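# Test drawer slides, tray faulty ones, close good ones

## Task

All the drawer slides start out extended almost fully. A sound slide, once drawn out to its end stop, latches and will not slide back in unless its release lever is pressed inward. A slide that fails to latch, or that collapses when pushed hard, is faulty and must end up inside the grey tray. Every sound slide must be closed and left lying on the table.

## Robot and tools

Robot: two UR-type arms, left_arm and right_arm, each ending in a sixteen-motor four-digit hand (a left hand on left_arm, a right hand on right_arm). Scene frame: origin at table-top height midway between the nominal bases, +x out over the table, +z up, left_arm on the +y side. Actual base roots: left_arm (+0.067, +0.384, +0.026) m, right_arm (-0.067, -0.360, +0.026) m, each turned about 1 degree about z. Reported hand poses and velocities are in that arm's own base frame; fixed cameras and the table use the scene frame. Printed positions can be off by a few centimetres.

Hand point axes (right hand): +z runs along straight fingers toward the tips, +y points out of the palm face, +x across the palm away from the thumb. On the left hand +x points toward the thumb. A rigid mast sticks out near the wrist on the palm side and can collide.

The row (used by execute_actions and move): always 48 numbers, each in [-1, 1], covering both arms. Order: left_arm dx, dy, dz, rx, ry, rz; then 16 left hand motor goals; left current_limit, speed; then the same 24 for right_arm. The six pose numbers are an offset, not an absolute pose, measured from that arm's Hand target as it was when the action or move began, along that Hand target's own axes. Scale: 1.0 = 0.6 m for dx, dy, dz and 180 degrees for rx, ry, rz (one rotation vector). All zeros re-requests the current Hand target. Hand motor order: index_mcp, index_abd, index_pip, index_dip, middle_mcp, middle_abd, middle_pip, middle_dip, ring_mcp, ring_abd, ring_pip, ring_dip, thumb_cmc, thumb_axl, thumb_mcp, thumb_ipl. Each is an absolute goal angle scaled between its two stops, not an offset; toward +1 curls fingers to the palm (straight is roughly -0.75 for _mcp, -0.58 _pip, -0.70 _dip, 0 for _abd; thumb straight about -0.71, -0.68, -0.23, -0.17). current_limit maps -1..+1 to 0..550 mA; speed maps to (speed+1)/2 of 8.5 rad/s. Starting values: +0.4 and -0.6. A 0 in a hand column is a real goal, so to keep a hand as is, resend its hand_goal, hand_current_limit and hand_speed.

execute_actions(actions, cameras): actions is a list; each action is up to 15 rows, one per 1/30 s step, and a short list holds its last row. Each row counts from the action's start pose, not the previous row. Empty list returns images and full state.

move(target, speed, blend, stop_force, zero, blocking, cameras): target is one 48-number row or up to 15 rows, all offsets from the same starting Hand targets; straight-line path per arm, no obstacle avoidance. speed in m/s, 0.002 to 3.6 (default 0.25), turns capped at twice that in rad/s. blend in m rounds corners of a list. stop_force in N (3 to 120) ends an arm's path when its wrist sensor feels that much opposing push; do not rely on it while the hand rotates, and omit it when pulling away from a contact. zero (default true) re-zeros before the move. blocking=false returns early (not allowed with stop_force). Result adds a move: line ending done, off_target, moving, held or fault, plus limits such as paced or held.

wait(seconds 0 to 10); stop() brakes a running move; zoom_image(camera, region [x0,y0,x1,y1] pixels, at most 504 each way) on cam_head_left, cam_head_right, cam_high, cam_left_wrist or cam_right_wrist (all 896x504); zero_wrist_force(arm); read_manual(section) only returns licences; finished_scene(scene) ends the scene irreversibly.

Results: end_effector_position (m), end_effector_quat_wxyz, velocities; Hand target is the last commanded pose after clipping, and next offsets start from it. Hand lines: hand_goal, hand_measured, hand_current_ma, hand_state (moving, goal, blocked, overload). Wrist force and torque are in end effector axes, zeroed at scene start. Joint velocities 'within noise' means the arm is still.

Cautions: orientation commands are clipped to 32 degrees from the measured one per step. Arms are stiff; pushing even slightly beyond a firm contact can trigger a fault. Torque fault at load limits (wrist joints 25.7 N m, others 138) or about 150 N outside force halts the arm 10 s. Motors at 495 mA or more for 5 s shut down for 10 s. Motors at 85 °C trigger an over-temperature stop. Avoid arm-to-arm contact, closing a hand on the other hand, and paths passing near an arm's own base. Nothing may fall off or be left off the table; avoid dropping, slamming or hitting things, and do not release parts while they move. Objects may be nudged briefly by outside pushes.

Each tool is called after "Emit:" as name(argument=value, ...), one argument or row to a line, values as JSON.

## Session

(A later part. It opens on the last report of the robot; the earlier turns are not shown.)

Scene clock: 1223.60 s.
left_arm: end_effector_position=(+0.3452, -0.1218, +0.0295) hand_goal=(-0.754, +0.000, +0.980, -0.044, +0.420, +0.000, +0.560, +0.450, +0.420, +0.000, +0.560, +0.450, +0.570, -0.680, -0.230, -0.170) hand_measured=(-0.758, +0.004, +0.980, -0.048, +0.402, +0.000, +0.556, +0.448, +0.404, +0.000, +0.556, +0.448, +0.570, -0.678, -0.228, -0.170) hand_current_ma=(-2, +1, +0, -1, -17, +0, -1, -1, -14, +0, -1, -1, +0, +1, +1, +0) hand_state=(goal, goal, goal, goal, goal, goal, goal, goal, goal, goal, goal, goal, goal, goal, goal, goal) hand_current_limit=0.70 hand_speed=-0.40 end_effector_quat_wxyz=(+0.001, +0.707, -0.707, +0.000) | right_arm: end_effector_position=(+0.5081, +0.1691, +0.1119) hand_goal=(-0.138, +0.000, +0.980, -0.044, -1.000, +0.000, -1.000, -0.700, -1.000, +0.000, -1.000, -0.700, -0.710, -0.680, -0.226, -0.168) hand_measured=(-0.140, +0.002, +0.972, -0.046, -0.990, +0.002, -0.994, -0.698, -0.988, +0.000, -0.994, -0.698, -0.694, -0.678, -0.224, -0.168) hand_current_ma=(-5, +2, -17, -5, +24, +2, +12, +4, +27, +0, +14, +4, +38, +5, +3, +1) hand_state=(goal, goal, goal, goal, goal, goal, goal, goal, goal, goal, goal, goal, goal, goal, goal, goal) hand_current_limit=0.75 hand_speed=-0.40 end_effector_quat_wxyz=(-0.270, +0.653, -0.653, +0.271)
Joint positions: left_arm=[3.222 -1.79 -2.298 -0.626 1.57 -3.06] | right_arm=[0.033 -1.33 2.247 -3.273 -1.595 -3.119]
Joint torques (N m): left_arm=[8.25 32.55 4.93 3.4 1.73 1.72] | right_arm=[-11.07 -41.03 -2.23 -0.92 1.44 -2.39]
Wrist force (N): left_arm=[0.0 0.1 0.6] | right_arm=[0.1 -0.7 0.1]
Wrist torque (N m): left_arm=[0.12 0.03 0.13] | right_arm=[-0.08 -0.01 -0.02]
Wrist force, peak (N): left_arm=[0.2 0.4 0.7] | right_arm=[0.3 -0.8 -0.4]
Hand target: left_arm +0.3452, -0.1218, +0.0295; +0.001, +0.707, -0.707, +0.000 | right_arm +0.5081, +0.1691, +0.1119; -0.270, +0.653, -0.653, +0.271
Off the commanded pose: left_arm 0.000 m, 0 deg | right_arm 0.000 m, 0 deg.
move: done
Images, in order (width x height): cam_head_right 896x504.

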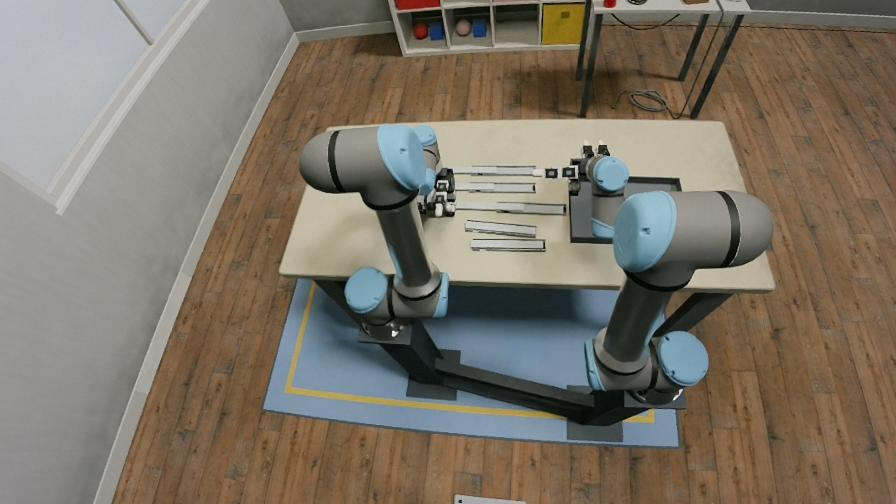

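Emit:
move(
  target=[-0.1033,0,0,0,0,0,-0.753,0,0.98,-0.043,0.42,0,0.56,0.45,0.42,0,0.56,0.45,0.571,-0.68,-0.23,-0.17,0.7,-0.4,-0.2268,-0.1635,0.1635,0.1389,0.009,-0.0142,-1,0,-1,-0.7,-1,0,-1,-0.7,-1,0,-1,-0.7,0.571,0.401,-0.226,-0.168,0.8,-0.4],
  speed=0.25,
)

Emit:
move(
  target=[0,0,0,0,0,0,-0.753,0,0.98,-0.043,0.42,0,0.56,0.45,0.42,0,0.56,0.45,0.571,-0.68,-0.23,-0.17,0.7,-0.4,-0.0071,0.1283,0.0467,0,0,0,-1,0,-1,-0.7,-1,0,-1,-0.7,-1,0,-1,-0.7,0.571,0.401,-0.226,-0.168,0.8,-0.4],
  speed=0.12,
)

Emit:
move(
  target=[0,0,0,0,0,0,-0.753,0,0.98,-0.043,0.42,0,0.56,0.45,0.42,0,0.56,0.45,0.571,-0.68,-0.23,-0.17,0.7,-0.4,-0.0017,0.0313,0.0114,0,0,0,-1,0,-1,-0.7,-1,0,-1,-0.7,-1,0,-1,-0.7,0.571,0.401,-0.226,-0.168,0.8,-0.4],
  speed=0.03,
  stop_force=3,
)

Scene clock: 1256.37 s.
left_arm: end_effector_position=(+0.3453, -0.0599, +0.0295) hand_goal=(-0.754, +0.000, +0.980, -0.044, +0.420, +0.000, +0.560, +0.450, +0.420, +0.000, +0.560, +0.450, +0.570, -0.680, -0.230, -0.170) hand_measured=(-0.758, +0.004, +0.980, -0.048, +0.402, +0.000, +0.556, +0.448, +0.404, +0.000, +0.556, +0.448, +0.570, -0.678, -0.228, -0.170) hand_current_ma=(-2, +1, +0, -1, -17, +0, -1, -1, -14, +0, -1, -1, +0, +1, +1, +0) hand_state=(goal, goal, goal, goal, goal, goal, goal, goal, goal, goal, goal, goal, goal, goal, goal, goal) hand_current_limit=0.70 hand_speed=-0.40 end_effector_quat_wxyz=(+0.001, +0.707, -0.707, +0.000) | right_arm: end_effector_position=(+0.6468, +0.3051, +0.1118) hand_goal=(-1.000, +0.000, -1.000, -0.700, -1.000, +0.000, -1.000, -0.700, -1.000, +0.000, -1.000, -0.700, +0.570, +0.400, -0.226, -0.168) hand_measured=(-0.980, +0.002, -0.992, -0.698, -0.990, +0.002, -0.994, -0.698, -0.988, +0.000, -0.994, -0.698, +0.568, +0.398, -0.224, -0.168) hand_current_ma=(+54, +2, +16, +4, +24, +2, +12, +4, +27, +0, +14, +4, -4, -5, +3, +1) hand_state=(goal, goal, goal, goal, goal, goal, goal, goal, goal, goal, goal, goal, goal, goal, goal, goal) hand_current_limit=0.80 hand_speed=-0.40 end_effector_quat_wxyz=(-0.390, +0.590, -0.568, +0.421)
Joint positions: left_arm=[3.369 -1.771 -2.324 -0.619 1.571 -2.913] | right_arm=[0.316 -0.904 1.851 -3.721 -1.886 -3.079]
Joint torques (N m): left_arm=[3.35 18.79 21.17 3.63 -1.3 -0.57] | right_arm=[2.54 -32.56 -28.65 -4.65 -1.23 2.2]
Wrist force (N): left_arm=[-0.1 0.0 0.7] | right_arm=[-0.4 -0.2 0.2]
Wrist torque (N m): left_arm=[0.08 0.06 0.24] | right_arm=[-0.04 0.07 0.08]
Wrist force, peak (N): left_arm=[0.7 0.1 0.9] | right_arm=[-1.9 -0.6 0.9]
Hand target: left_arm +0.3453, -0.0599, +0.0294; +0.001, +0.707, -0.707, +0.000 | right_arm +0.6469, +0.3051, +0.1119; -0.390, +0.590, -0.568, +0.421
Off the commanded pose: left_arm 0.000 m, 0 deg | right_arm 0.000 m, 0 deg.
move: done

Scene clock: 1257.47 s.
left_arm: end_effector_position=(+0.3453, -0.0599, +0.0294) hand_goal=(-0.754, +0.000, +0.980, -0.044, +0.420, +0.000, +0.560, +0.450, +0.420, +0.000, +0.560, +0.450, +0.570, -0.680, -0.230, -0.170) hand_measured=(-0.758, +0.004, +0.980, -0.048, +0.402, +0.000, +0.556, +0.448, +0.404, +0.000, +0.556, +0.448, +0.570, -0.678, -0.228, -0.170) hand_current_ma=(-2, +1, +0, -1, -17, +0, -1, -1, -14, +0, -1, -1, +0, +1, +1, +0) hand_state=(goal, goal, goal, goal, goal, goal, goal, goal, goal, goal, goal, goal, goal, goal, goal, goal) hand_current_limit=0.70 hand_speed=-0.40 end_effector_quat_wxyz=(+0.001, +0.707, -0.707, +0.000) | right_arm: end_effector_position=(+0.6470, +0.3051, +0.0300) hand_goal=(-1.000, +0.000, -1.000, -0.700, -1.000, +0.000, -1.000, -0.700, -1.000, +0.000, -1.000, -0.700, +0.570, +0.400, -0.226, -0.168) hand_measured=(-0.980, +0.002, -0.992, -0.698, -0.990, +0.002, -0.994, -0.698, -0.988, +0.000, -0.994, -0.698, +0.568, +0.398, -0.224, -0.168) hand_current_ma=(+54, +2, +15, +4, +24, +2, +12, +4, +27, +0, +14, +4, -4, -5, +3, +1) hand_state=(goal, goal, goal, goal, goal, goal, goal, goal, goal, goal, goal, goal, goal, goal, goal, goal) hand_current_limit=0.80 hand_speed=-0.40 end_effector_quat_wxyz=(-0.390, +0.590, -0.568, +0.421)
Joint positions: left_arm=[3.369 -1.771 -2.324 -0.619 1.571 -2.913] | right_arm=[0.316 -0.732 1.838 -3.88 -1.886 -3.08]
Joint torques (N m): left_arm=[7.43 17.52 22.76 0.95 -1.58 2.37] | right_arm=[-12.01 -42.21 4.27 -1.96 0.69 -1.92]
Wrist force (N): left_arm=[0.1 0.1 0.7] | right_arm=[-0.2 -0.3 0.0]
Wrist torque (N m): left_arm=[0.10 0.04 0.26] | right_arm=[-0.04 0.06 0.08]
Wrist force, peak (N): left_arm=[0.2 0.0 1.0] | right_arm=[0.1 -2.0 -0.3]
Hand target: left_arm +0.3453, -0.0599, +0.0294; +0.001, +0.707, -0.707, +0.000 | right_arm +0.6469, +0.3050, +0.0298; -0.390, +0.590, -0.568, +0.421
Off the commanded pose: left_arm 0.000 m, 0 deg | right_arm 0.000 m, 0 deg.
move: done

Scene clock: 1259.40 s.
left_arm: end_effector_position=(+0.3453, -0.0599, +0.0294) hand_goal=(-0.754, +0.000, +0.980, -0.044, +0.420, +0.000, +0.560, +0.450, +0.420, +0.000, +0.560, +0.450, +0.570, -0.680, -0.230, -0.170) hand_measured=(-0.758, +0.004, +0.980, -0.048, +0.402, +0.000, +0.556, +0.448, +0.404, +0.000, +0.556, +0.448, +0.570, -0.678, -0.228, -0.170) hand_current_ma=(-2, +1, +0, -1, -17, +0, -1, -1, -14, +0, -1, -1, +0, +1, +1, +0) hand_state=(goal, goal, goal, goal, goal, goal, goal, goal, goal, goal, goal, goal, goal, goal, goal, goal) hand_current_limit=0.70 hand_speed=-0.40 end_effector_quat_wxyz=(+0.001, +0.707, -0.707, +0.000) | right_arm: end_effector_position=(+0.6469, +0.3050, +0.0098) hand_goal=(-1.000, +0.000, -1.000, -0.700, -1.000, +0.000, -1.000, -0.700, -1.000, +0.000, -1.000, -0.700, +0.570, +0.400, -0.226, -0.168) hand_measured=(-0.980, +0.002, -0.992, -0.698, -0.990, +0.002, -0.994, -0.698, -0.988, +0.000, -0.994, -0.698, +0.568, +0.398, -0.224, -0.168) hand_current_ma=(+54, +2, +15, +4, +24, +2, +12, +4, +27, +0, +14, +4, -4, -5, +3, +1) hand_state=(goal, goal, goal, goal, goal, goal, goal, goal, goal, goal, goal, goal, goal, goal, goal, goal) hand_current_limit=0.80 hand_speed=-0.40 end_effector_quat_wxyz=(-0.390, +0.590, -0.568, +0.421)
Joint positions: left_arm=[3.369 -1.771 -2.324 -0.619 1.571 -2.913] | right_arm=[0.316 -0.688 1.828 -3.915 -1.886 -3.08]
Joint torques (N m): left_arm=[6.72 18.23 21.17 1.23 -1.63 2.19] | right_arm=[-9.48 -62.73 4.31 -0.11 0.91 -2.06]
Wrist force (N): left_arm=[-0.2 0.0 0.6] | right_arm=[-0.2 -0.4 0.3]
Wrist torque (N m): left_arm=[0.10 0.07 0.23] | right_arm=[-0.06 0.05 0.08]
Wrist force, peak (N): left_arm=[0.2 0.3 0.9] | right_arm=[-0.3 -1.0 0.1]
Hand target: left_arm +0.3453, -0.0599, +0.0294; +0.001, +0.707, -0.707, +0.000 | right_arm +0.6469, +0.3050, +0.0098; -0.390, +0.590, -0.568, +0.421
Off the commanded pose: left_arm 0.000 m, 0 deg | right_arm 0.000 m, 0 deg.
move: done

Emit:
move(
  target=[0,0,0,0,0,0,-0.753,0,0.98,-0.043,0.42,0,0.56,0.45,0.42,0,0.56,0.45,0.571,-0.68,-0.23,-0.17,0.7,-0.4,-0.1032,-0.0074,0.0044,0,0,0,-1,0,-1,-0.7,-1,0,-1,-0.7,-1,0,-1,-0.7,0.571,0.401,-0.226,-0.168,0.8,-0.4],
  speed=0.04,
  stop_force=8,
)

Emit:
move(
  target=[
    [0,0,0,0,0,0,-0.753,0,0.98,-0.043,0.42,0,0.56,0.45,0.42,0,0.56,0.45,0.571,-0.68,-0.23,-0.17,0.7,-0.4,0.0102,-0.0623,-0.0227,0,0,0,-1,0,-1,-0.7,-1,0,-1,-0.7,-1,0,-1,-0.7,0.571,0.401,-0.226,-0.168,0.8,-0.4],
    [0,0,0,0,0,0,-0.753,0,0.98,-0.043,0.42,0,0.56,0.45,0.42,0,0.56,0.45,0.571,-0.68,-0.23,-0.17,0.7,-0.4,-0.0984,-0.0499,-0.0732,0,0,0,-1,0,-1,-0.7,-1,0,-1,-0.7,-1,0,-1,-0.7,0.571,0.401,-0.226,-0.168,0.8,-0.4],
  ],
  speed=0.12,
  cameras=["cam_left_wrist","cam_head_right"],
)

Emit:
zoom_image(
  camera="cam_left_wrist",
  region=[100, 150, 440, 400],
)

Emit:
zoom_image(
  camera="cam_head_right",
  region=[420, 150, 620, 290],
)

Scene clock: 1281.07 s.
left_arm: end_effector_position=(+0.3453, -0.0599, +0.0294) hand_goal=(-0.754, +0.000, +0.980, -0.044, +0.420, +0.000, +0.560, +0.450, +0.420, +0.000, +0.560, +0.450, +0.570, -0.680, -0.230, -0.170) hand_measured=(-0.758, +0.004, +0.980, -0.048, +0.402, +0.000, +0.556, +0.448, +0.404, +0.000, +0.556, +0.448, +0.570, -0.678, -0.228, -0.170) hand_current_ma=(-2, +1, +0, -1, -17, +0, -1, -1, -14, +0, -1, -1, +0, +1, +1, +0) hand_state=(goal, goal, goal, goal, goal, goal, goal, goal, goal, goal, goal, goal, goal, goal, goal, goal) hand_current_limit=0.70 hand_speed=-0.40 end_effector_quat_wxyz=(+0.001, +0.707, -0.707, +0.000) | right_arm: end_effector_position=(+0.6509, +0.3670, +0.0098) hand_goal=(-1.000, +0.000, -1.000, -0.700, -1.000, +0.000, -1.000, -0.700, -1.000, +0.000, -1.000, -0.700, +0.570, +0.400, -0.226, -0.168) hand_measured=(-0.980, +0.002, -0.992, -0.698, -0.990, +0.002, -0.994, -0.698, -0.988, +0.000, -0.994, -0.698, +0.594, +0.398, -0.214, -0.162) hand_current_ma=(+54, +2, +15, +4, +24, +2, +12, +4, +27, +0, +14, +4, +63, -5, +39, +14) hand_state=(goal, goal, goal, goal, goal, goal, goal, goal, goal, goal, goal, goal, blocked, goal, goal, goal) hand_current_limit=0.80 hand_speed=-0.40 end_effector_quat_wxyz=(-0.390, +0.590, -0.568, +0.421)
Joint positions: left_arm=[3.369 -1.771 -2.324 -0.619 1.571 -2.913] | right_arm=[0.419 -0.647 1.708 -3.821 -1.982 -3.039]
Joint torques (N m): left_arm=[6.38 18.22 21.94 1.06 -1.5 2.2] | right_arm=[-11.5 -65.59 1.74 -4.62 1.47 -2.21]
Wrist force (N): left_arm=[0.1 0.0 0.6] | right_arm=[0.5 -0.2 0.4]
Wrist torque (N m): left_arm=[0.10 0.04 0.26] | right_arm=[-0.07 -0.04 0.02]
Wrist force, peak (N): left_arm=[0.2 0.4 1.0] | right_arm=[1.5 -1.3 0.4]
Hand target: left_arm +0.3453, -0.0599, +0.0294; +0.001, +0.707, -0.707, +0.000 | right_arm +0.6509, +0.3670, +0.0098; -0.390, +0.590, -0.568, +0.421
Off the commanded pose: left_arm 0.000 m, 0 deg | right_arm 0.000 m, 0 deg.
move: done

Scene clock: 1282.83 s.
left_arm: end_effector_position=(+0.3453, -0.0599, +0.0294) hand_goal=(-0.754, +0.000, +0.980, -0.044, +0.420, +0.000, +0.560, +0.450, +0.420, +0.000, +0.560, +0.450, +0.570, -0.680, -0.230, -0.170) hand_measured=(-0.758, +0.004, +0.980, -0.048, +0.402, +0.000, +0.556, +0.448, +0.404, +0.000, +0.556, +0.448, +0.570, -0.678, -0.228, -0.170) hand_current_ma=(-2, +1, +0, -1, -17, +0, -1, -1, -14, +0, -1, -1, +0, +1, +1, +0) hand_state=(goal, goal, goal, goal, goal, goal, goal, goal, goal, goal, goal, goal, goal, goal, goal, goal) hand_current_limit=0.70 hand_speed=-0.40 end_effector_quat_wxyz=(+0.001, +0.707, -0.707, +0.000) | right_arm: end_effector_position=(+0.6200, +0.4283, +0.0497) hand_goal=(-1.000, +0.000, -1.000, -0.700, -1.000, +0.000, -1.000, -0.700, -1.000, +0.000, -1.000, -0.700, +0.570, +0.400, -0.226, -0.168) hand_measured=(-0.980, +0.002, -0.992, -0.698, -0.990, +0.002, -0.994, -0.698, -0.988, +0.000, -0.994, -0.698, +0.572, +0.398, -0.224, -0.166) hand_current_ma=(+54, +2, +15, +4, +24, +2, +12, +4, +27, +0, +14, +4, +2, -5, +3, +4) hand_state=(goal, goal, goal, goal, goal, goal, goal, goal, goal, goal, goal, goal, goal, goal, goal, goal) hand_current_limit=0.80 hand_speed=-0.40 end_effector_quat_wxyz=(-0.390, +0.590, -0.568, +0.421)
Joint positions: left_arm=[3.369 -1.771 -2.324 -0.619 1.571 -2.913] | right_arm=[0.538 -0.711 1.677 -3.703 -2.092 -2.988]
Joint torques (N m): left_arm=[6.15 17.09 21.75 0.93 -1.64 2.38] | right_arm=[2.99 -65.67 -0.48 -4.52 -0.96 -2.3]
Wrist force (N): left_arm=[0.2 0.2 0.7] | right_arm=[0.1 -0.3 0.2]
Wrist torque (N m): left_arm=[0.11 0.03 0.25] | right_arm=[-0.05 0.00 0.08]
Wrist force, peak (N): left_arm=[0.0 0.1 1.0] | right_arm=[1.3 -0.7 0.8]
Hand target: left_arm +0.3453, -0.0599, +0.0294; +0.001, +0.707, -0.707, +0.000 | right_arm +0.6199, +0.4283, +0.0497; -0.390, +0.590, -0.568, +0.421
Off the commanded pose: left_arm 0.000 m, 0 deg | right_arm 0.000 m, 0 deg.
move: done
camera_calibration:
cam_left_wrist: T_world_to_cam=[[0.607087, 0.794408, -0.0189932, -0.188822], [0.550343, -0.40309, 0.731192, -0.283511], [0.573209, -0.45435, -0.681907, -0.0828197], [0, 0, 0, 1]] pos_world=[0.318133, -0.00190786, 0.147239]
Images, in order (width x height): cam_head_right 896x504, cam_left_wrist 896x504.

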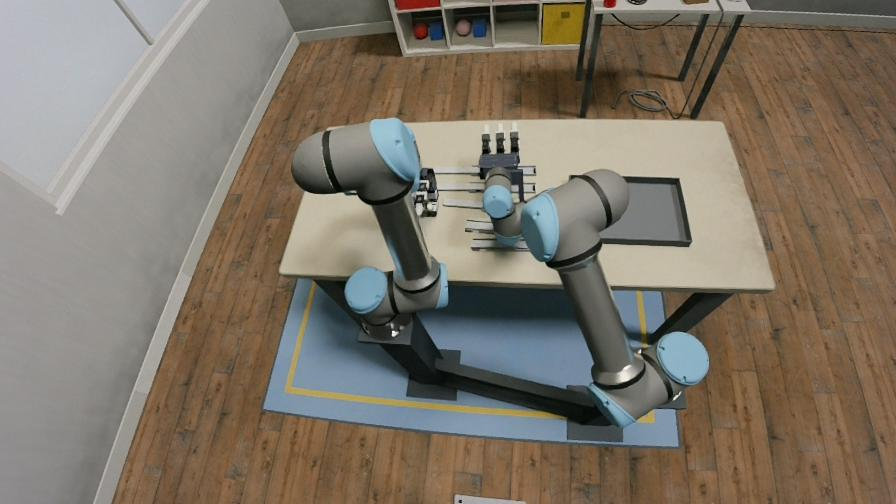

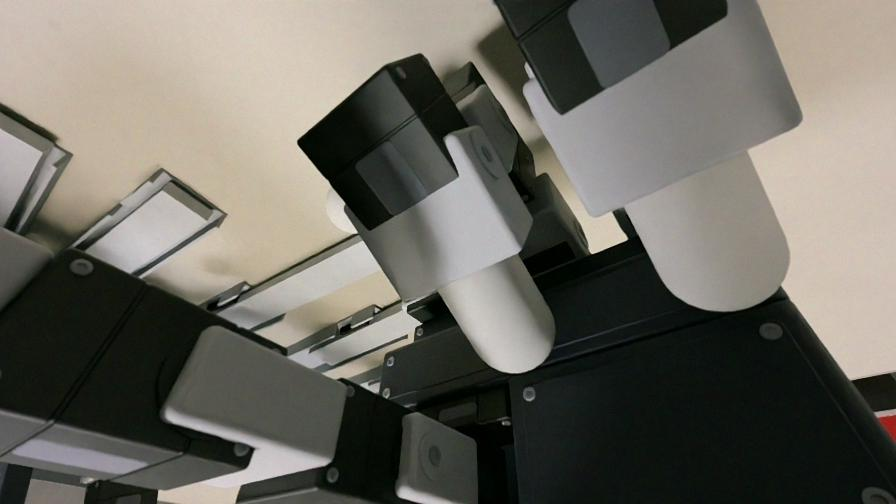

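Scaled by 1.482 from the camera's 896x504 image, which has a finer 1280x720 frame.

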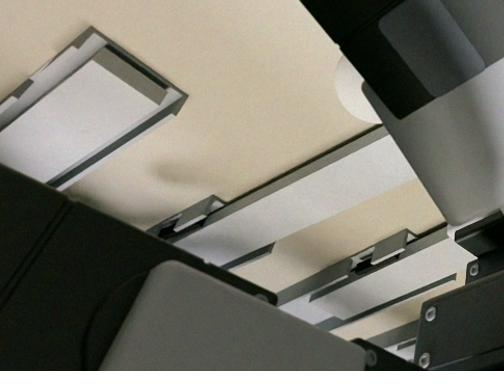

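Scaled by 2.520 from the camera's 896x504 image, which has a finer 1280x720 frame.

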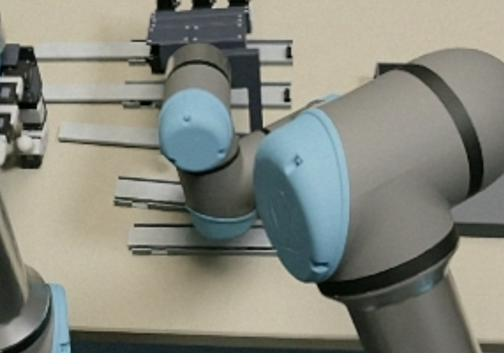

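Emit:
move(
  target=[0,0,0,0,0,0,-0.753,0,0.98,-0.043,0.42,0,0.56,0.45,0.42,0,0.56,0.45,0.571,-0.68,-0.23,-0.17,0.7,-0.4,-0.0033,0.0593,0.0216,0,0,0,-1,0,-1,-0.7,-1,0,-1,-0.7,-1,0,-1,-0.7,0.571,0.401,-0.226,-0.168,0.8,-0.4],
  speed=0.05,
  stop_force=4,
)

Emit:
move(
  target=[0,0,0,0,0,0,-0.753,0,0.98,-0.043,0.42,0,0.56,0.45,0.42,0,0.56,0.45,0.571,-0.68,-0.23,-0.17,0.7,-0.4,0,-0.0108,0.0298,0,0,0,-1,0,-1,-0.7,-1,0,-1,-0.7,-1,0,-1,-0.7,0.571,0.401,-0.226,-0.168,0.8,-0.4],
  speed=0.03,
  stop_force=3,
  cameras=["cam_left_wrist"],
)

Emit:
zoom_image(
  camera="cam_left_wrist",
  region=[100, 150, 440, 400],
)

Scene clock: 1298.53 s.
left_arm: end_effector_position=(+0.3453, -0.0599, +0.0294) hand_goal=(-0.754, +0.000, +0.980, -0.044, +0.420, +0.000, +0.560, +0.450, +0.420, +0.000, +0.560, +0.450, +0.570, -0.680, -0.230, -0.170) hand_measured=(-0.758, +0.004, +0.980, -0.048, +0.402, +0.000, +0.556, +0.448, +0.404, +0.000, +0.556, +0.448, +0.570, -0.678, -0.228, -0.170) hand_current_ma=(-2, +1, +0, -1, -17, +0, -1, -1, -14, +0, -1, -1, +0, +1, +1, +0) hand_state=(goal, goal, goal, goal, goal, goal, goal, goal, goal, goal, goal, goal, goal, goal, goal, goal) hand_current_limit=0.70 hand_speed=-0.40 end_effector_quat_wxyz=(+0.001, +0.707, -0.707, +0.000) | right_arm: end_effector_position=(+0.6199, +0.4282, +0.0118) hand_goal=(-1.000, +0.000, -1.000, -0.700, -1.000, +0.000, -1.000, -0.700, -1.000, +0.000, -1.000, -0.700, +0.570, +0.400, -0.226, -0.168) hand_measured=(-0.980, +0.002, -0.992, -0.698, -0.990, +0.002, -0.994, -0.698, -0.988, +0.000, -0.994, -0.698, +0.572, +0.398, -0.224, -0.166) hand_current_ma=(+54, +2, +14, +4, +24, +2, +12, +4, +27, +0, +14, +4, +2, -5, +3, +4) hand_state=(goal, goal, goal, goal, goal, goal, goal, goal, goal, goal, goal, goal, goal, goal, goal, goal) hand_current_limit=0.80 hand_speed=-0.40 end_effector_quat_wxyz=(-0.390, +0.590, -0.568, +0.421)
Joint positions: left_arm=[3.369 -1.771 -2.324 -0.619 1.571 -2.913] | right_arm=[0.538 -0.636 1.663 -3.764 -2.092 -2.988]
Joint torques (N m): left_arm=[6.5 18.52 21.51 1.11 -1.41 2.18] | right_arm=[-11.14 -66.14 2.39 -0.13 0.93 -2.25]
Wrist force (N): left_arm=[0.2 0.1 0.9] | right_arm=[-0.1 -0.2 0.1]
Wrist torque (N m): left_arm=[0.08 0.02 0.27] | right_arm=[-0.03 0.02 0.06]
Wrist force, peak (N): left_arm=[-0.1 0.0 1.0] | right_arm=[0.2 -1.3 0.0]
Hand target: left_arm +0.3453, -0.0599, +0.0294; +0.001, +0.707, -0.707, +0.000 | right_arm +0.6199, +0.4282, +0.0118; -0.390, +0.590, -0.568, +0.421
Off the commanded pose: left_arm 0.000 m, 0 deg | right_arm 0.000 m, 0 deg.
move: done

Scene clock: 1300.27 s.
left_arm: end_effector_position=(+0.3453, -0.0599, +0.0294) hand_goal=(-0.754, +0.000, +0.980, -0.044, +0.420, +0.000, +0.560, +0.450, +0.420, +0.000, +0.560, +0.450, +0.570, -0.680, -0.230, -0.170) hand_measured=(-0.758, +0.004, +0.980, -0.048, +0.402, +0.000, +0.556, +0.448, +0.404, +0.000, +0.556, +0.448, +0.570, -0.678, -0.228, -0.170) hand_current_ma=(-2, +1, +0, -1, -17, +0, -1, -1, -14, +0, -1, -1, +0, +1, +1, +0) hand_state=(goal, goal, goal, goal, goal, goal, goal, goal, goal, goal, goal, goal, goal, goal, goal, goal) hand_current_limit=0.70 hand_speed=-0.40 end_effector_quat_wxyz=(+0.001, +0.707, -0.707, +0.000) | right_arm: end_effector_position=(+0.6389, +0.4282, +0.0118) hand_goal=(-1.000, +0.000, -1.000, -0.700, -1.000, +0.000, -1.000, -0.700, -1.000, +0.000, -1.000, -0.700, +0.570, +0.400, -0.226, -0.168) hand_measured=(-0.980, +0.002, -0.992, -0.698, -0.990, +0.002, -0.994, -0.698, -0.988, +0.000, -0.994, -0.698, +0.572, +0.398, -0.224, -0.166) hand_current_ma=(+54, +2, +14, +4, +24, +2, +12, +4, +27, +0, +14, +4, +2, -4, +2, +3) hand_state=(goal, goal, goal, goal, goal, goal, goal, goal, goal, goal, goal, goal, goal, goal, goal, goal) hand_current_limit=0.80 hand_speed=-0.40 end_effector_quat_wxyz=(-0.390, +0.590, -0.568, +0.421)
Joint positions: left_arm=[3.369 -1.771 -2.324 -0.619 1.571 -2.913] | right_arm=[0.522 -0.618 1.614 -3.737 -2.077 -2.996]
Joint torques (N m): left_arm=[7.72 17.79 21.86 0.99 -1.6 2.33] | right_arm=[12.2 -66.01 0.92 -4.76 -1.68 1.87]
Wrist force (N): left_arm=[0.0 0.3 0.5] | right_arm=[0.1 -0.1 -0.1]
Wrist torque (N m): left_arm=[0.14 0.05 0.24] | right_arm=[-0.03 0.00 0.13]
Wrist force, peak (N): left_arm=[0.2 0.1 0.9] | right_arm=[-0.6 -0.6 -0.5]
Hand target: left_arm +0.3453, -0.0599, +0.0294; +0.001, +0.707, -0.707, +0.000 | right_arm +0.6389, +0.4282, +0.0118; -0.390, +0.590, -0.568, +0.421
Off the commanded pose: left_arm 0.000 m, 0 deg | right_arm 0.000 m, 0 deg.
move: done
camera_calibration:
cam_left_wrist: T_world_to_cam=[[0.607087, 0.794408, -0.0189932, -0.188822], [0.550343, -0.40309, 0.731192, -0.283511], [0.573209, -0.45435, -0.681907, -0.0828197], [0, 0, 0, 1]] pos_world=[0.318133, -0.00190786, 0.147239]
Images, in order (width x height): cam_left_wrist 896x504.

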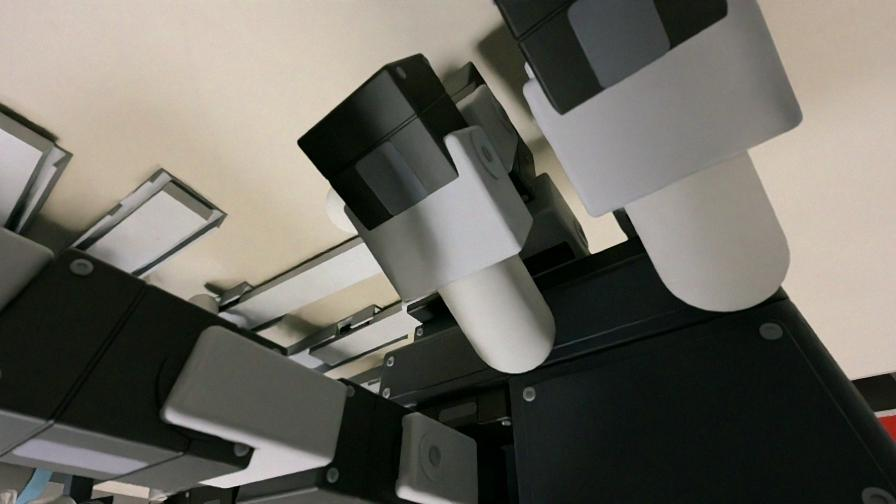

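Scaled by 1.482 from the camera's 896x504 image, which has a finer 1280x720 frame.

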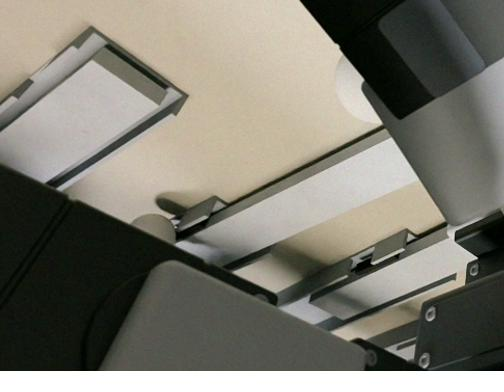

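Emit:
move(
  target=[0,-0.03,0,0,0,0,-0.753,0,0.98,-0.043,0.42,0,0.56,0.45,0.42,0,0.56,0.45,0.571,-0.68,-0.23,-0.17,0.7,-0.4,0,-0.0023,0.0063,0,0,0,-1,0,-1,-0.7,-1,0,-1,-0.7,-1,0,-1,-0.7,0.571,0.401,-0.226,-0.168,0.8,-0.4],
  speed=0.03,
)

Emit:
move(
  target=[0.1,0,0,0,0,0,-0.753,0,0.98,-0.043,0.42,0,0.56,0.45,0.42,0,0.56,0.45,0.571,-0.68,-0.23,-0.17,0.7,-0.4,0,0,0,0,0,0,-1,0,-1,-0.7,-1,0,-1,-0.7,-1,0,-1,-0.7,0.571,0.401,-0.226,-0.168,0.8,-0.4],
  speed=0.03,
  stop_force=5,
  cameras=["cam_left_wrist"],
)

Emit:
zoom_image(
  camera="cam_left_wrist",
  region=[100, 150, 440, 400],
)

Scene clock: 1313.07 s.
left_arm: end_effector_position=(+0.3633, -0.0599, +0.0294) hand_goal=(-0.754, +0.000, +0.980, -0.044, +0.420, +0.000, +0.560, +0.450, +0.420, +0.000, +0.560, +0.450, +0.570, -0.680, -0.230, -0.170) hand_measured=(-0.758, +0.004, +0.980, -0.048, +0.402, +0.000, +0.556, +0.448, +0.404, +0.000, +0.556, +0.448, +0.570, -0.678, -0.228, -0.170) hand_current_ma=(-2, +1, +0, -1, -17, +0, -1, -1, -14, +0, -1, -1, +0, +1, +1, +0) hand_state=(goal, goal, goal, goal, goal, goal, goal, goal, goal, goal, goal, goal, goal, goal, goal, goal) hand_current_limit=0.70 hand_speed=-0.40 end_effector_quat_wxyz=(+0.001, +0.707, -0.707, +0.000) end_effector_velocity=(-0.003, -0.001, +0.000) end_effector_angular_velocity=(-0.001, +0.003, +0.001) | right_arm: end_effector_position=(+0.6430, +0.4282, +0.0118) hand_goal=(-1.000, +0.000, -1.000, -0.700, -1.000, +0.000, -1.000, -0.700, -1.000, +0.000, -1.000, -0.700, +0.570, +0.400, -0.226, -0.168) hand_measured=(-0.980, +0.002, -0.992, -0.698, -0.990, +0.002, -0.994, -0.698, -0.988, +0.000, -0.994, -0.698, +0.572, +0.398, -0.224, -0.166) hand_current_ma=(+54, +2, +14, +4, +24, +2, +12, +4, +27, +0, +14, +4, +2, -4, +2, +3) hand_state=(goal, goal, goal, goal, goal, goal, goal, goal, goal, goal, goal, goal, goal, goal, goal, goal) hand_current_limit=0.80 hand_speed=-0.40 end_effector_quat_wxyz=(-0.390, +0.590, -0.568, +0.421)
Joint positions: left_arm=[3.359 -1.806 -2.275 -0.633 1.571 -2.923] | right_arm=[0.519 -0.613 1.603 -3.732 -2.074 -2.997]
Joint velocities: left_arm=[0 0.004 -0.006 -0.001 0 -0.001] | right_arm=[within noise]
Joint torques (N m): left_arm=[5.64 33.14 6.48 2.98 -1.32 0.09] | right_arm=[-7.08 -47.95 -13.53 -1.55 0.05 -1.98]
Wrist force (N): left_arm=[0.0 0.4 0.7] | right_arm=[0.1 -0.8 -1.0]
Wrist torque (N m): left_arm=[0.13 0.05 0.24] | right_arm=[-0.15 -0.02 0.14]
Wrist force, peak (N): left_arm=[0.2 0.2 0.9] | right_arm=[0.2 -0.8 -1.0]
Hand target: left_arm +0.3633, -0.0599, +0.0294; +0.001, +0.707, -0.707, +0.000 | right_arm +0.6430, +0.4282, +0.0118; -0.390, +0.590, -0.568, +0.421
Off the commanded pose: left_arm 0.000 m, 0 deg | right_arm 0.000 m, 0 deg.
move: done

Scene clock: 1316.00 s.
left_arm: end_effector_position=(+0.3632, -0.1199, +0.0294) hand_goal=(-0.754, +0.000, +0.980, -0.044, +0.420, +0.000, +0.560, +0.450, +0.420, +0.000, +0.560, +0.450, +0.570, -0.680, -0.230, -0.170) hand_measured=(-0.756, +0.004, +0.980, -0.048, +0.402, +0.000, +0.556, +0.448, +0.404, +0.000, +0.556, +0.448, +0.570, -0.678, -0.228, -0.170) hand_current_ma=(-1, +1, +0, -1, -17, +0, -1, -1, -14, +0, -1, -1, +0, +1, +1, +0) hand_state=(goal, goal, goal, goal, goal, goal, goal, goal, goal, goal, goal, goal, goal, goal, goal, goal) hand_current_limit=0.70 hand_speed=-0.40 end_effector_quat_wxyz=(+0.001, +0.707, -0.707, +0.000) | right_arm: end_effector_position=(+0.6430, +0.4282, +0.0118) hand_goal=(-1.000, +0.000, -1.000, -0.700, -1.000, +0.000, -1.000, -0.700, -1.000, +0.000, -1.000, -0.700, +0.570, +0.400, -0.226, -0.168) hand_measured=(-0.980, +0.002, -0.992, -0.698, -0.990, +0.002, -0.994, -0.698, -0.988, +0.000, -0.994, -0.698, +0.574, +0.398, -0.224, -0.166) hand_current_ma=(+54, +2, +14, +4, +24, +2, +12, +4, +27, +0, +14, +4, +5, -3, +4, +3) hand_state=(goal, goal, goal, goal, goal, goal, goal, goal, goal, goal, goal, goal, goal, goal, goal, goal) hand_current_limit=0.80 hand_speed=-0.40 end_effector_quat_wxyz=(-0.390, +0.590, -0.568, +0.421)
Joint positions: left_arm=[3.223 -1.823 -2.252 -0.64 1.57 -3.059] | right_arm=[0.519 -0.614 1.604 -3.732 -2.074 -2.997]
Joint torques (N m): left_arm=[8.93 34.72 5.71 3.48 0.17 2.38] | right_arm=[12.83 -66.8 0.21 -4.61 -1.83 1.78]
Wrist force (N): left_arm=[0.1 0.0 0.5] | right_arm=[0.2 -0.5 0.3]
Wrist torque (N m): left_arm=[0.12 0.03 0.12] | right_arm=[-0.08 -0.01 0.12]
Wrist force, peak (N): left_arm=[-0.9 -0.4 0.6] | right_arm=[0.1 -1.0 -0.8]
Hand target: left_arm +0.3632, -0.1199, +0.0294; +0.001, +0.707, -0.707, +0.000 | right_arm +0.6430, +0.4282, +0.0118; -0.390, +0.590, -0.568, +0.421
Off the commanded pose: left_arm 0.000 m, 0 deg | right_arm 0.000 m, 0 deg.
move: done
camera_calibration:
cam_left_wrist: T_world_to_cam=[[0.607088, 0.794405, -0.019079, -0.152014], [0.550411, -0.403067, 0.731153, -0.317491], [0.573142, -0.454376, -0.681947, -0.120382], [0, 0, 0, 1]] pos_world=[0.336033, -0.0619078, 0.14714]
Images, in order (width x height): cam_left_wrist 896x504.

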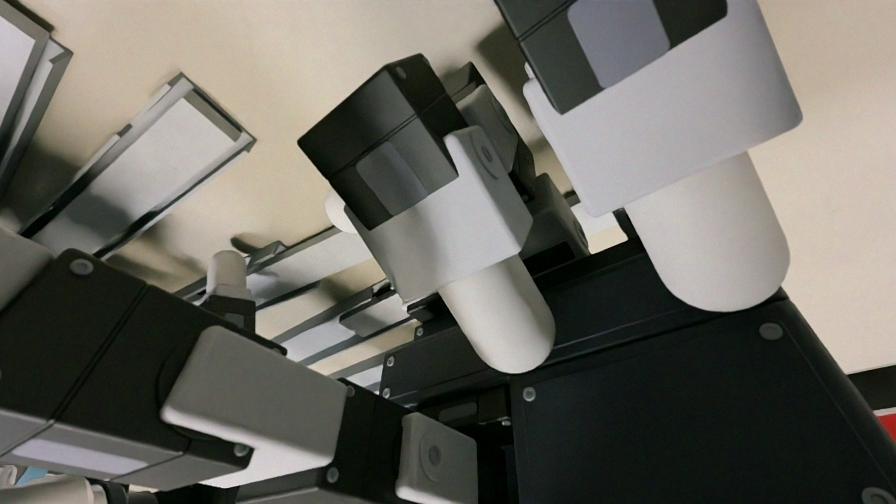

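Scaled by 1.482 from the camera's 896x504 image, which has a finer 1280x720 frame.

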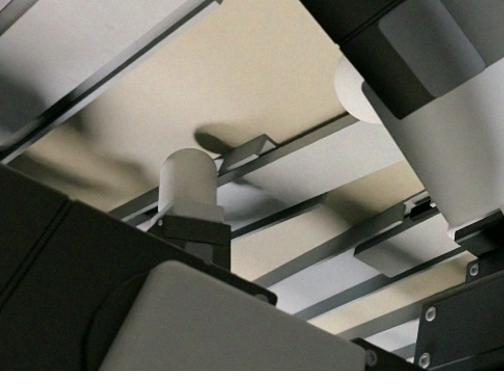

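Emit:
execute_actions(
  actions=[],
  cameras=["cam_head_right","cam_left_wrist"],
)

Emit:
zoom_image(
  camera="cam_head_right",
  region=[400, 150, 600, 290],
)

Scene clock: 1356.90 s.
left_arm: end_effector_position=(+0.3632, -0.1199, +0.0294) hand_goal=(-0.754, +0.000, +0.980, -0.044, +0.420, +0.000, +0.560, +0.450, +0.420, +0.000, +0.560, +0.450, +0.570, -0.680, -0.230, -0.170) hand_measured=(-0.756, +0.004, +0.980, -0.048, +0.402, +0.000, +0.556, +0.448, +0.404, +0.000, +0.556, +0.448, +0.570, -0.678, -0.228, -0.170) hand_current_ma=(-1, +1, +0, -1, -17, +0, -1, -1, -14, +0, -1, -1, +0, +1, +1, +0) hand_state=(goal, goal, goal, goal, goal, goal, goal, goal, goal, goal, goal, goal, goal, goal, goal, goal) hand_current_limit=0.70 hand_speed=-0.40 end_effector_quat_wxyz=(+0.001, +0.707, -0.707, +0.000) | right_arm: end_effector_position=(+0.6430, +0.4282, +0.0118) hand_goal=(-1.000, +0.000, -1.000, -0.700, -1.000, +0.000, -1.000, -0.700, -1.000, +0.000, -1.000, -0.700, +0.570, +0.400, -0.226, -0.168) hand_measured=(-0.980, +0.002, -0.992, -0.698, -0.990, +0.002, -0.994, -0.698, -0.988, +0.000, -0.994, -0.698, +0.574, +0.398, -0.224, -0.166) hand_current_ma=(+54, +2, +14, +4, +24, +2, +12, +4, +27, +0, +14, +4, +5, -3, +4, +3) hand_state=(goal, goal, goal, goal, goal, goal, goal, goal, goal, goal, goal, goal, goal, goal, goal, goal) hand_current_limit=0.80 hand_speed=-0.40 end_effector_quat_wxyz=(-0.390, +0.590, -0.568, +0.421)
Joint positions: left_arm=[3.223 -1.823 -2.252 -0.64 1.57 -3.059] | right_arm=[0.519 -0.614 1.604 -3.732 -2.074 -2.997]
Joint velocities: within noise
Joint torques (N m): left_arm=[7.73 34.59 5.84 3.39 1.62 2.27] | right_arm=[10.68 -67.2 -0.02 -4.46 -1.7 1.52]
Wrist force (N): left_arm=[0.3 0.1 0.6] | right_arm=[0.3 -0.3 0.0]
Wrist torque (N m): left_arm=[0.12 0.01 0.13] | right_arm=[-0.04 -0.02 0.14]
Wrist force, peak (N): left_arm=[0.1 0.0 0.9] | right_arm=[0.3 -0.4 0.5]
Hand target: left_arm +0.3632, -0.1199, +0.0294; +0.001, +0.707, -0.707, +0.000 | right_arm +0.6430, +0.4282, +0.0118; -0.390, +0.590, -0.568, +0.421
Off the commanded pose: left_arm 0.000 m, 0 deg | right_arm 0.000 m, 0 deg.
camera_calibration:
cam_left_wrist: T_world_to_cam=[[0.607087, 0.794408, -0.0189932, -0.152087], [0.550343, -0.40309, 0.731192, -0.31753], [0.573209, -0.45435, -0.681907, -0.120467], [0, 0, 0, 1]] pos_world=[0.336133, -0.0619079, 0.147139]
Images, in order (width x height): cam_head_right 896x504, cam_left_wrist 896x504.

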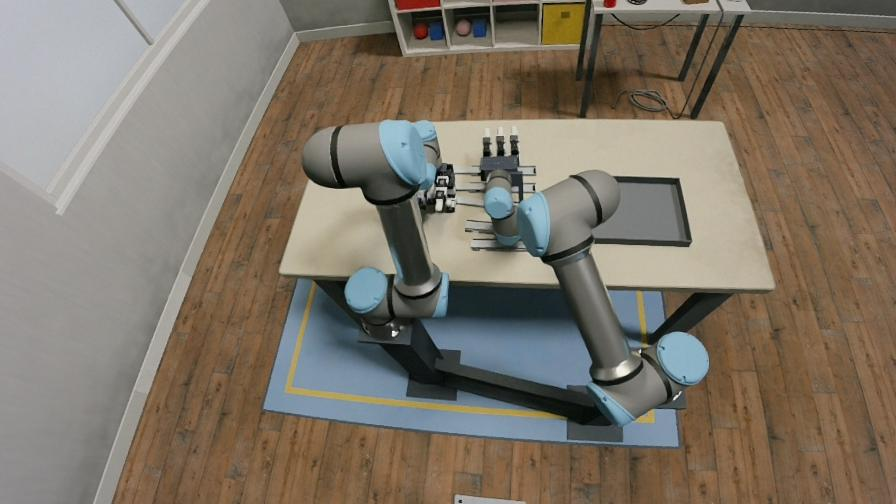

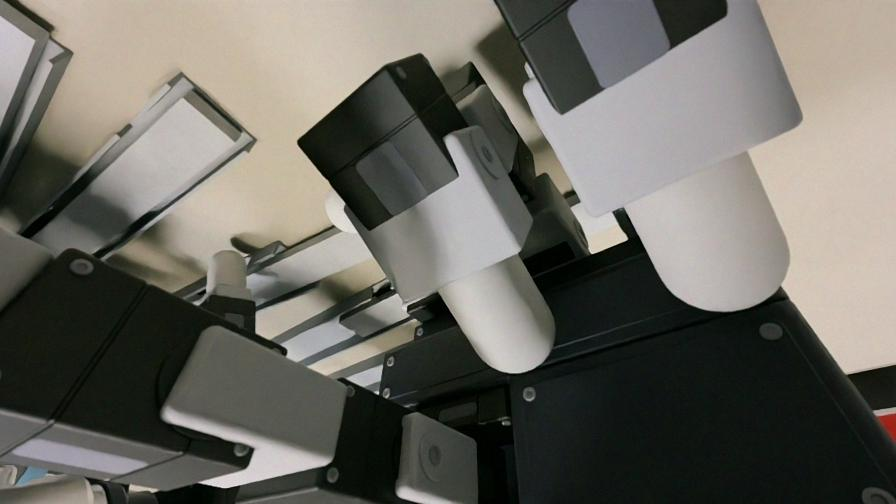

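Scaled by 2.520 from the camera's 896x504 image, which has a finer 1280x720 frame.

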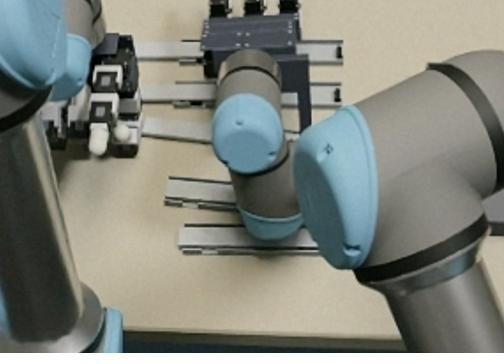

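Emit:
move(
  target=[
    [0,0,0,0,0,0,-0.753,0,0.98,-0.043,0.42,0,0.56,0.45,0.42,0,0.56,0.45,0.571,-0.68,-0.23,-0.17,0.7,-0.4,0,0.0114,-0.0313,0,0,0,-1,0,-1,-0.7,-1,0,-1,-0.7,-1,0,-1,-0.7,0.571,0.401,-0.226,-0.168,0.8,-0.4],
    [0,0,0,0,0,0,-0.753,0,0.98,-0.043,0.42,0,0.56,0.45,0.42,0,0.56,0.45,0.571,-0.68,-0.23,-0.17,0.7,-0.4,0.0087,-0.1451,-0.0882,0,0,0,-1,0,-1,-0.7,-1,0,-1,-0.7,-1,0,-1,-0.7,0.571,0.401,-0.226,-0.168,0.8,-0.4],
  ],
  speed=0.25,
  blend=0.01,
  cameras=["cam_head_right","cam_right_wrist"],
)

Emit:
zoom_image(
  camera="cam_head_right",
  region=[400, 150, 600, 290],
)

Scene clock: 1366.03 s.
left_arm: end_effector_position=(+0.3632, -0.1199, +0.0294) hand_goal=(-0.754, +0.000, +0.980, -0.044, +0.420, +0.000, +0.560, +0.450, +0.420, +0.000, +0.560, +0.450, +0.570, -0.680, -0.230, -0.170) hand_measured=(-0.756, +0.004, +0.980, -0.048, +0.402, +0.000, +0.556, +0.448, +0.404, +0.000, +0.556, +0.448, +0.570, -0.678, -0.228, -0.170) hand_current_ma=(-1, +1, +0, -1, -17, +0, -1, -1, -14, +0, -1, -1, +0, +1, +1, +0) hand_state=(goal, goal, goal, goal, goal, goal, goal, goal, goal, goal, goal, goal, goal, goal, goal, goal) hand_current_limit=0.70 hand_speed=-0.40 end_effector_quat_wxyz=(+0.001, +0.707, -0.707, +0.000) | right_arm: end_effector_position=(+0.6230, +0.4283, +0.1117) hand_goal=(-1.000, +0.000, -1.000, -0.700, -1.000, +0.000, -1.000, -0.700, -1.000, +0.000, -1.000, -0.700, +0.570, +0.400, -0.226, -0.168) hand_measured=(-0.982, +0.002, -0.994, -0.698, -0.990, +0.002, -0.994, -0.698, -0.988, +0.000, -0.994, -0.698, +0.572, +0.398, -0.224, -0.166) hand_current_ma=(+50, +2, +13, +4, +24, +2, +12, +4, +27, +0, +14, +4, +4, -3, +3, +3) hand_state=(goal, goal, goal, goal, goal, goal, goal, goal, goal, goal, goal, goal, goal, goal, goal, goal) hand_current_limit=0.80 hand_speed=-0.40 end_effector_quat_wxyz=(-0.390, +0.590, -0.568, +0.421)
Joint positions: left_arm=[3.223 -1.823 -2.252 -0.64 1.57 -3.059] | right_arm=[0.536 -0.824 1.675 -3.589 -2.089 -2.989]
Joint torques (N m): left_arm=[9.48 33.59 6.2 3.55 1.48 1.8] | right_arm=[-11.99 -66.8 -28.6 -0.53 -0.52 2.72]
Wrist force (N): left_arm=[0.3 0.2 0.7] | right_arm=[0.0 -0.4 0.3]
Wrist torque (N m): left_arm=[0.12 0.01 0.12] | right_arm=[-0.07 0.01 0.06]
Wrist force, peak (N): left_arm=[0.4 -0.1 0.9] | right_arm=[0.2 -3.0 -0.7]
Hand target: left_arm +0.3632, -0.1199, +0.0294; +0.001, +0.707, -0.707, +0.000 | right_arm +0.6230, +0.4283, +0.1118; -0.390, +0.590, -0.568, +0.421
Off the commanded pose: left_arm 0.000 m, 0 deg | right_arm 0.000 m, 0 deg.
move: done
camera_calibration:
cam_right_wrist: T_world_to_cam=[[-0.216371, 0.715666, -0.664083, -0.0650261], [-0.511775, 0.496115, 0.701396, -0.0191355], [0.831427, 0.491622, 0.258915, -0.631261], [0, 0, 0, 1]] pos_world=[0.500984, 0.366373, 0.133682]
Images, in order (width x height): cam_head_right 896x504, cam_right_wrist 896x504.

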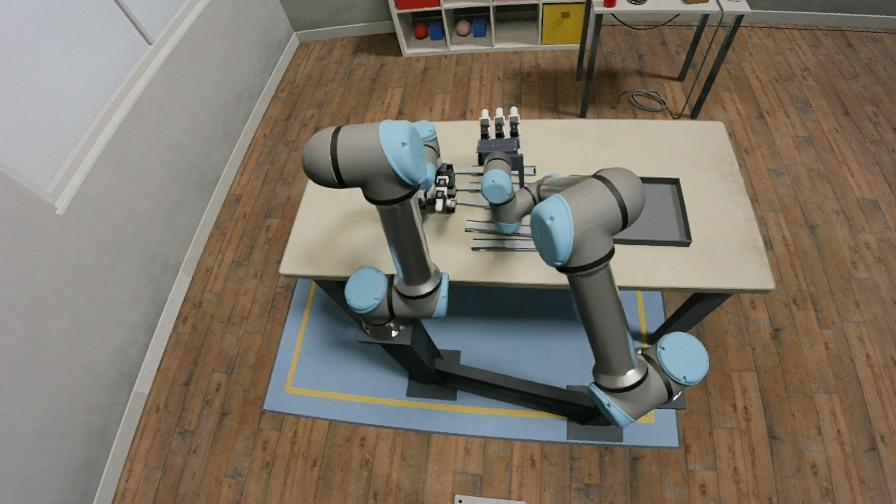

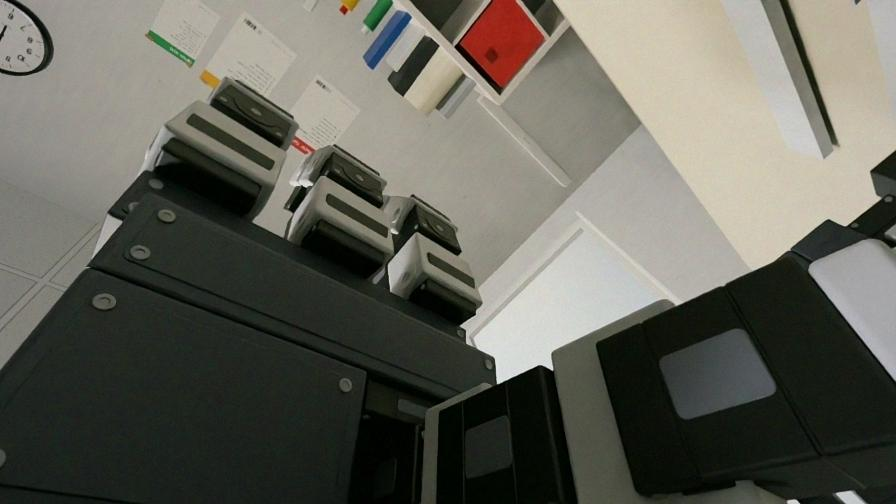

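Scaled by 2.520 from the camera's 896x504 image, which has a finer 1280x720 frame.

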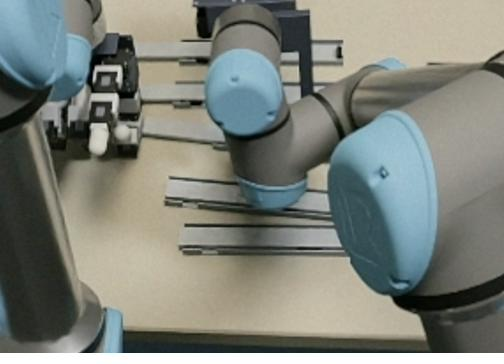

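Emit:
move(
  target=[0,0,0,0,0,0,-0.753,0,0.98,-0.043,0.42,0,0.56,0.45,0.42,0,0.56,0.45,0.571,-0.68,-0.23,-0.17,0.7,-0.4,0.430,0.0692,-0.1735,-0.1389,-0.0090,0.0142,-0.137,0,0.98,-0.043,-1,0,-1,-0.7,-1,0,-1,-0.7,-0.71,-0.68,-0.226,-0.168,0.75,-0.4],
  speed=0.3,
  cameras=["cam_head_right","cam_right_wrist"],
)

Emit:
zoom_image(
  camera="cam_head_right",
  region=[420, 150, 620, 290],
)

Scene clock: 1375.77 s.
left_arm: end_effector_position=(+0.3632, -0.1199, +0.0294) hand_goal=(-0.754, +0.000, +0.980, -0.044, +0.420, +0.000, +0.560, +0.450, +0.420, +0.000, +0.560, +0.450, +0.570, -0.680, -0.230, -0.170) hand_measured=(-0.756, +0.004, +0.980, -0.048, +0.402, +0.000, +0.556, +0.448, +0.404, +0.000, +0.556, +0.448, +0.570, -0.678, -0.228, -0.170) hand_current_ma=(-1, +1, +0, -1, -17, +0, -1, -1, -14, +0, -1, -1, +0, +1, +1, +0) hand_state=(goal, goal, goal, goal, goal, goal, goal, goal, goal, goal, goal, goal, goal, goal, goal, goal) hand_current_limit=0.70 hand_speed=-0.40 end_effector_quat_wxyz=(+0.001, +0.707, -0.707, +0.000) | right_arm: end_effector_position=(+0.5109, +0.1706, +0.1221) hand_goal=(-0.138, +0.000, +0.980, -0.044, -1.000, +0.000, -1.000, -0.700, -1.000, +0.000, -1.000, -0.700, -0.710, -0.680, -0.226, -0.168) hand_measured=(-0.138, +0.002, +0.972, -0.046, -0.990, +0.002, -0.994, -0.698, -0.988, +0.000, -0.994, -0.698, -0.694, -0.678, -0.224, -0.166) hand_current_ma=(-1, +2, -16, -5, +24, +2, +12, +4, +27, +0, +14, +4, +41, +5, +3, +3) hand_state=(goal, goal, goal, goal, goal, goal, goal, goal, goal, goal, goal, goal, goal, goal, goal, goal) hand_current_limit=0.75 hand_speed=-0.40 end_effector_quat_wxyz=(-0.271, +0.653, -0.653, +0.271)
Joint positions: left_arm=[3.223 -1.823 -2.252 -0.64 1.57 -3.059] | right_arm=[0.036 -1.348 2.23 -3.239 -1.597 -3.116]
Joint torques (N m): left_arm=[8.11 34.46 5.17 3.66 1.63 1.23] | right_arm=[-12.63 -41.15 -15.37 -0.63 1.52 -1.6]
Wrist force (N): left_arm=[0.2 0.2 0.7] | right_arm=[0.1 -0.6 0.0]
Wrist torque (N m): left_arm=[0.12 0.02 0.12] | right_arm=[-0.06 -0.01 -0.02]
Wrist force, peak (N): left_arm=[0.0 0.3 0.9] | right_arm=[-2.6 -0.7 0.8]
Hand target: left_arm +0.3632, -0.1199, +0.0294; +0.001, +0.707, -0.707, +0.000 | right_arm +0.5109, +0.1705, +0.1221; -0.270, +0.653, -0.653, +0.271
Off the commanded pose: left_arm 0.000 m, 0 deg | right_arm 0.000 m, 0 deg.
move: done
camera_calibration:
cam_right_wrist: T_world_to_cam=[[-0.460107, 0.749806, -0.475492, 0.197681], [-0.156651, 0.458588, 0.874733, -0.152032], [0.873935, 0.476957, -0.0935414, -0.390252], [0, 0, 0, 1]] pos_world=[0.408193, 0.107631, 0.190479]
Images, in order (width x height): cam_head_right 896x504, cam_right_wrist 896x504.

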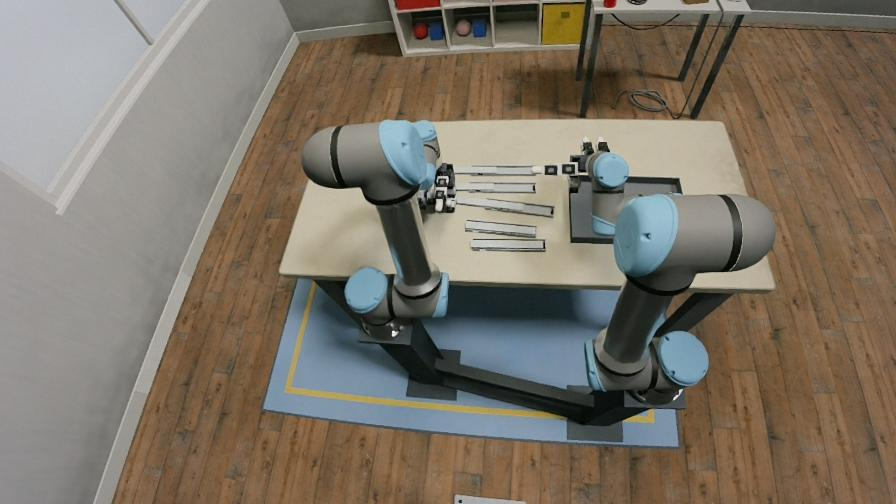

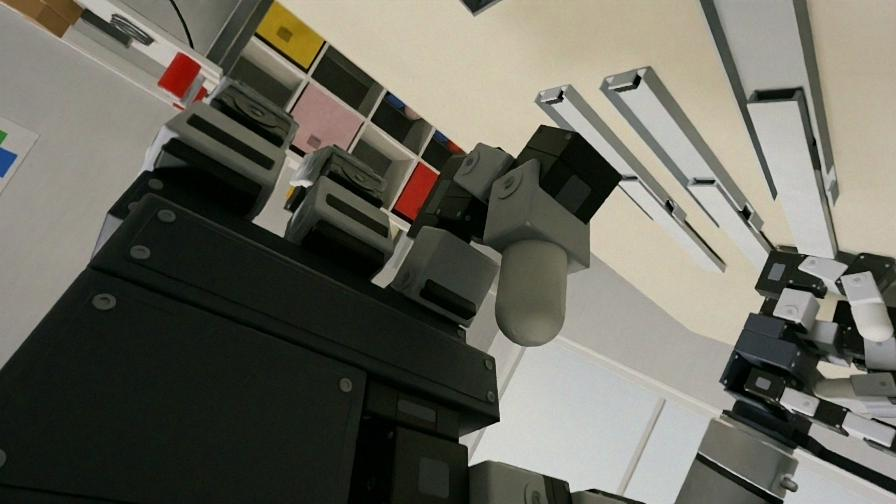

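Scaled by 2.520 from the camera's 896x504 image, which has a finer 1280x720 frame.

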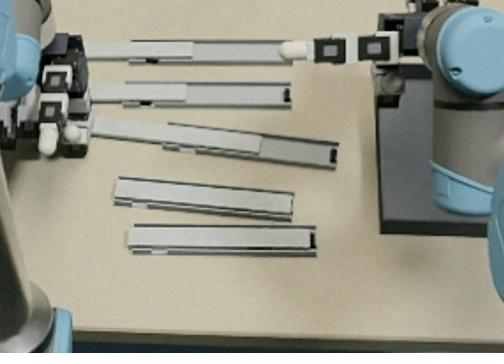

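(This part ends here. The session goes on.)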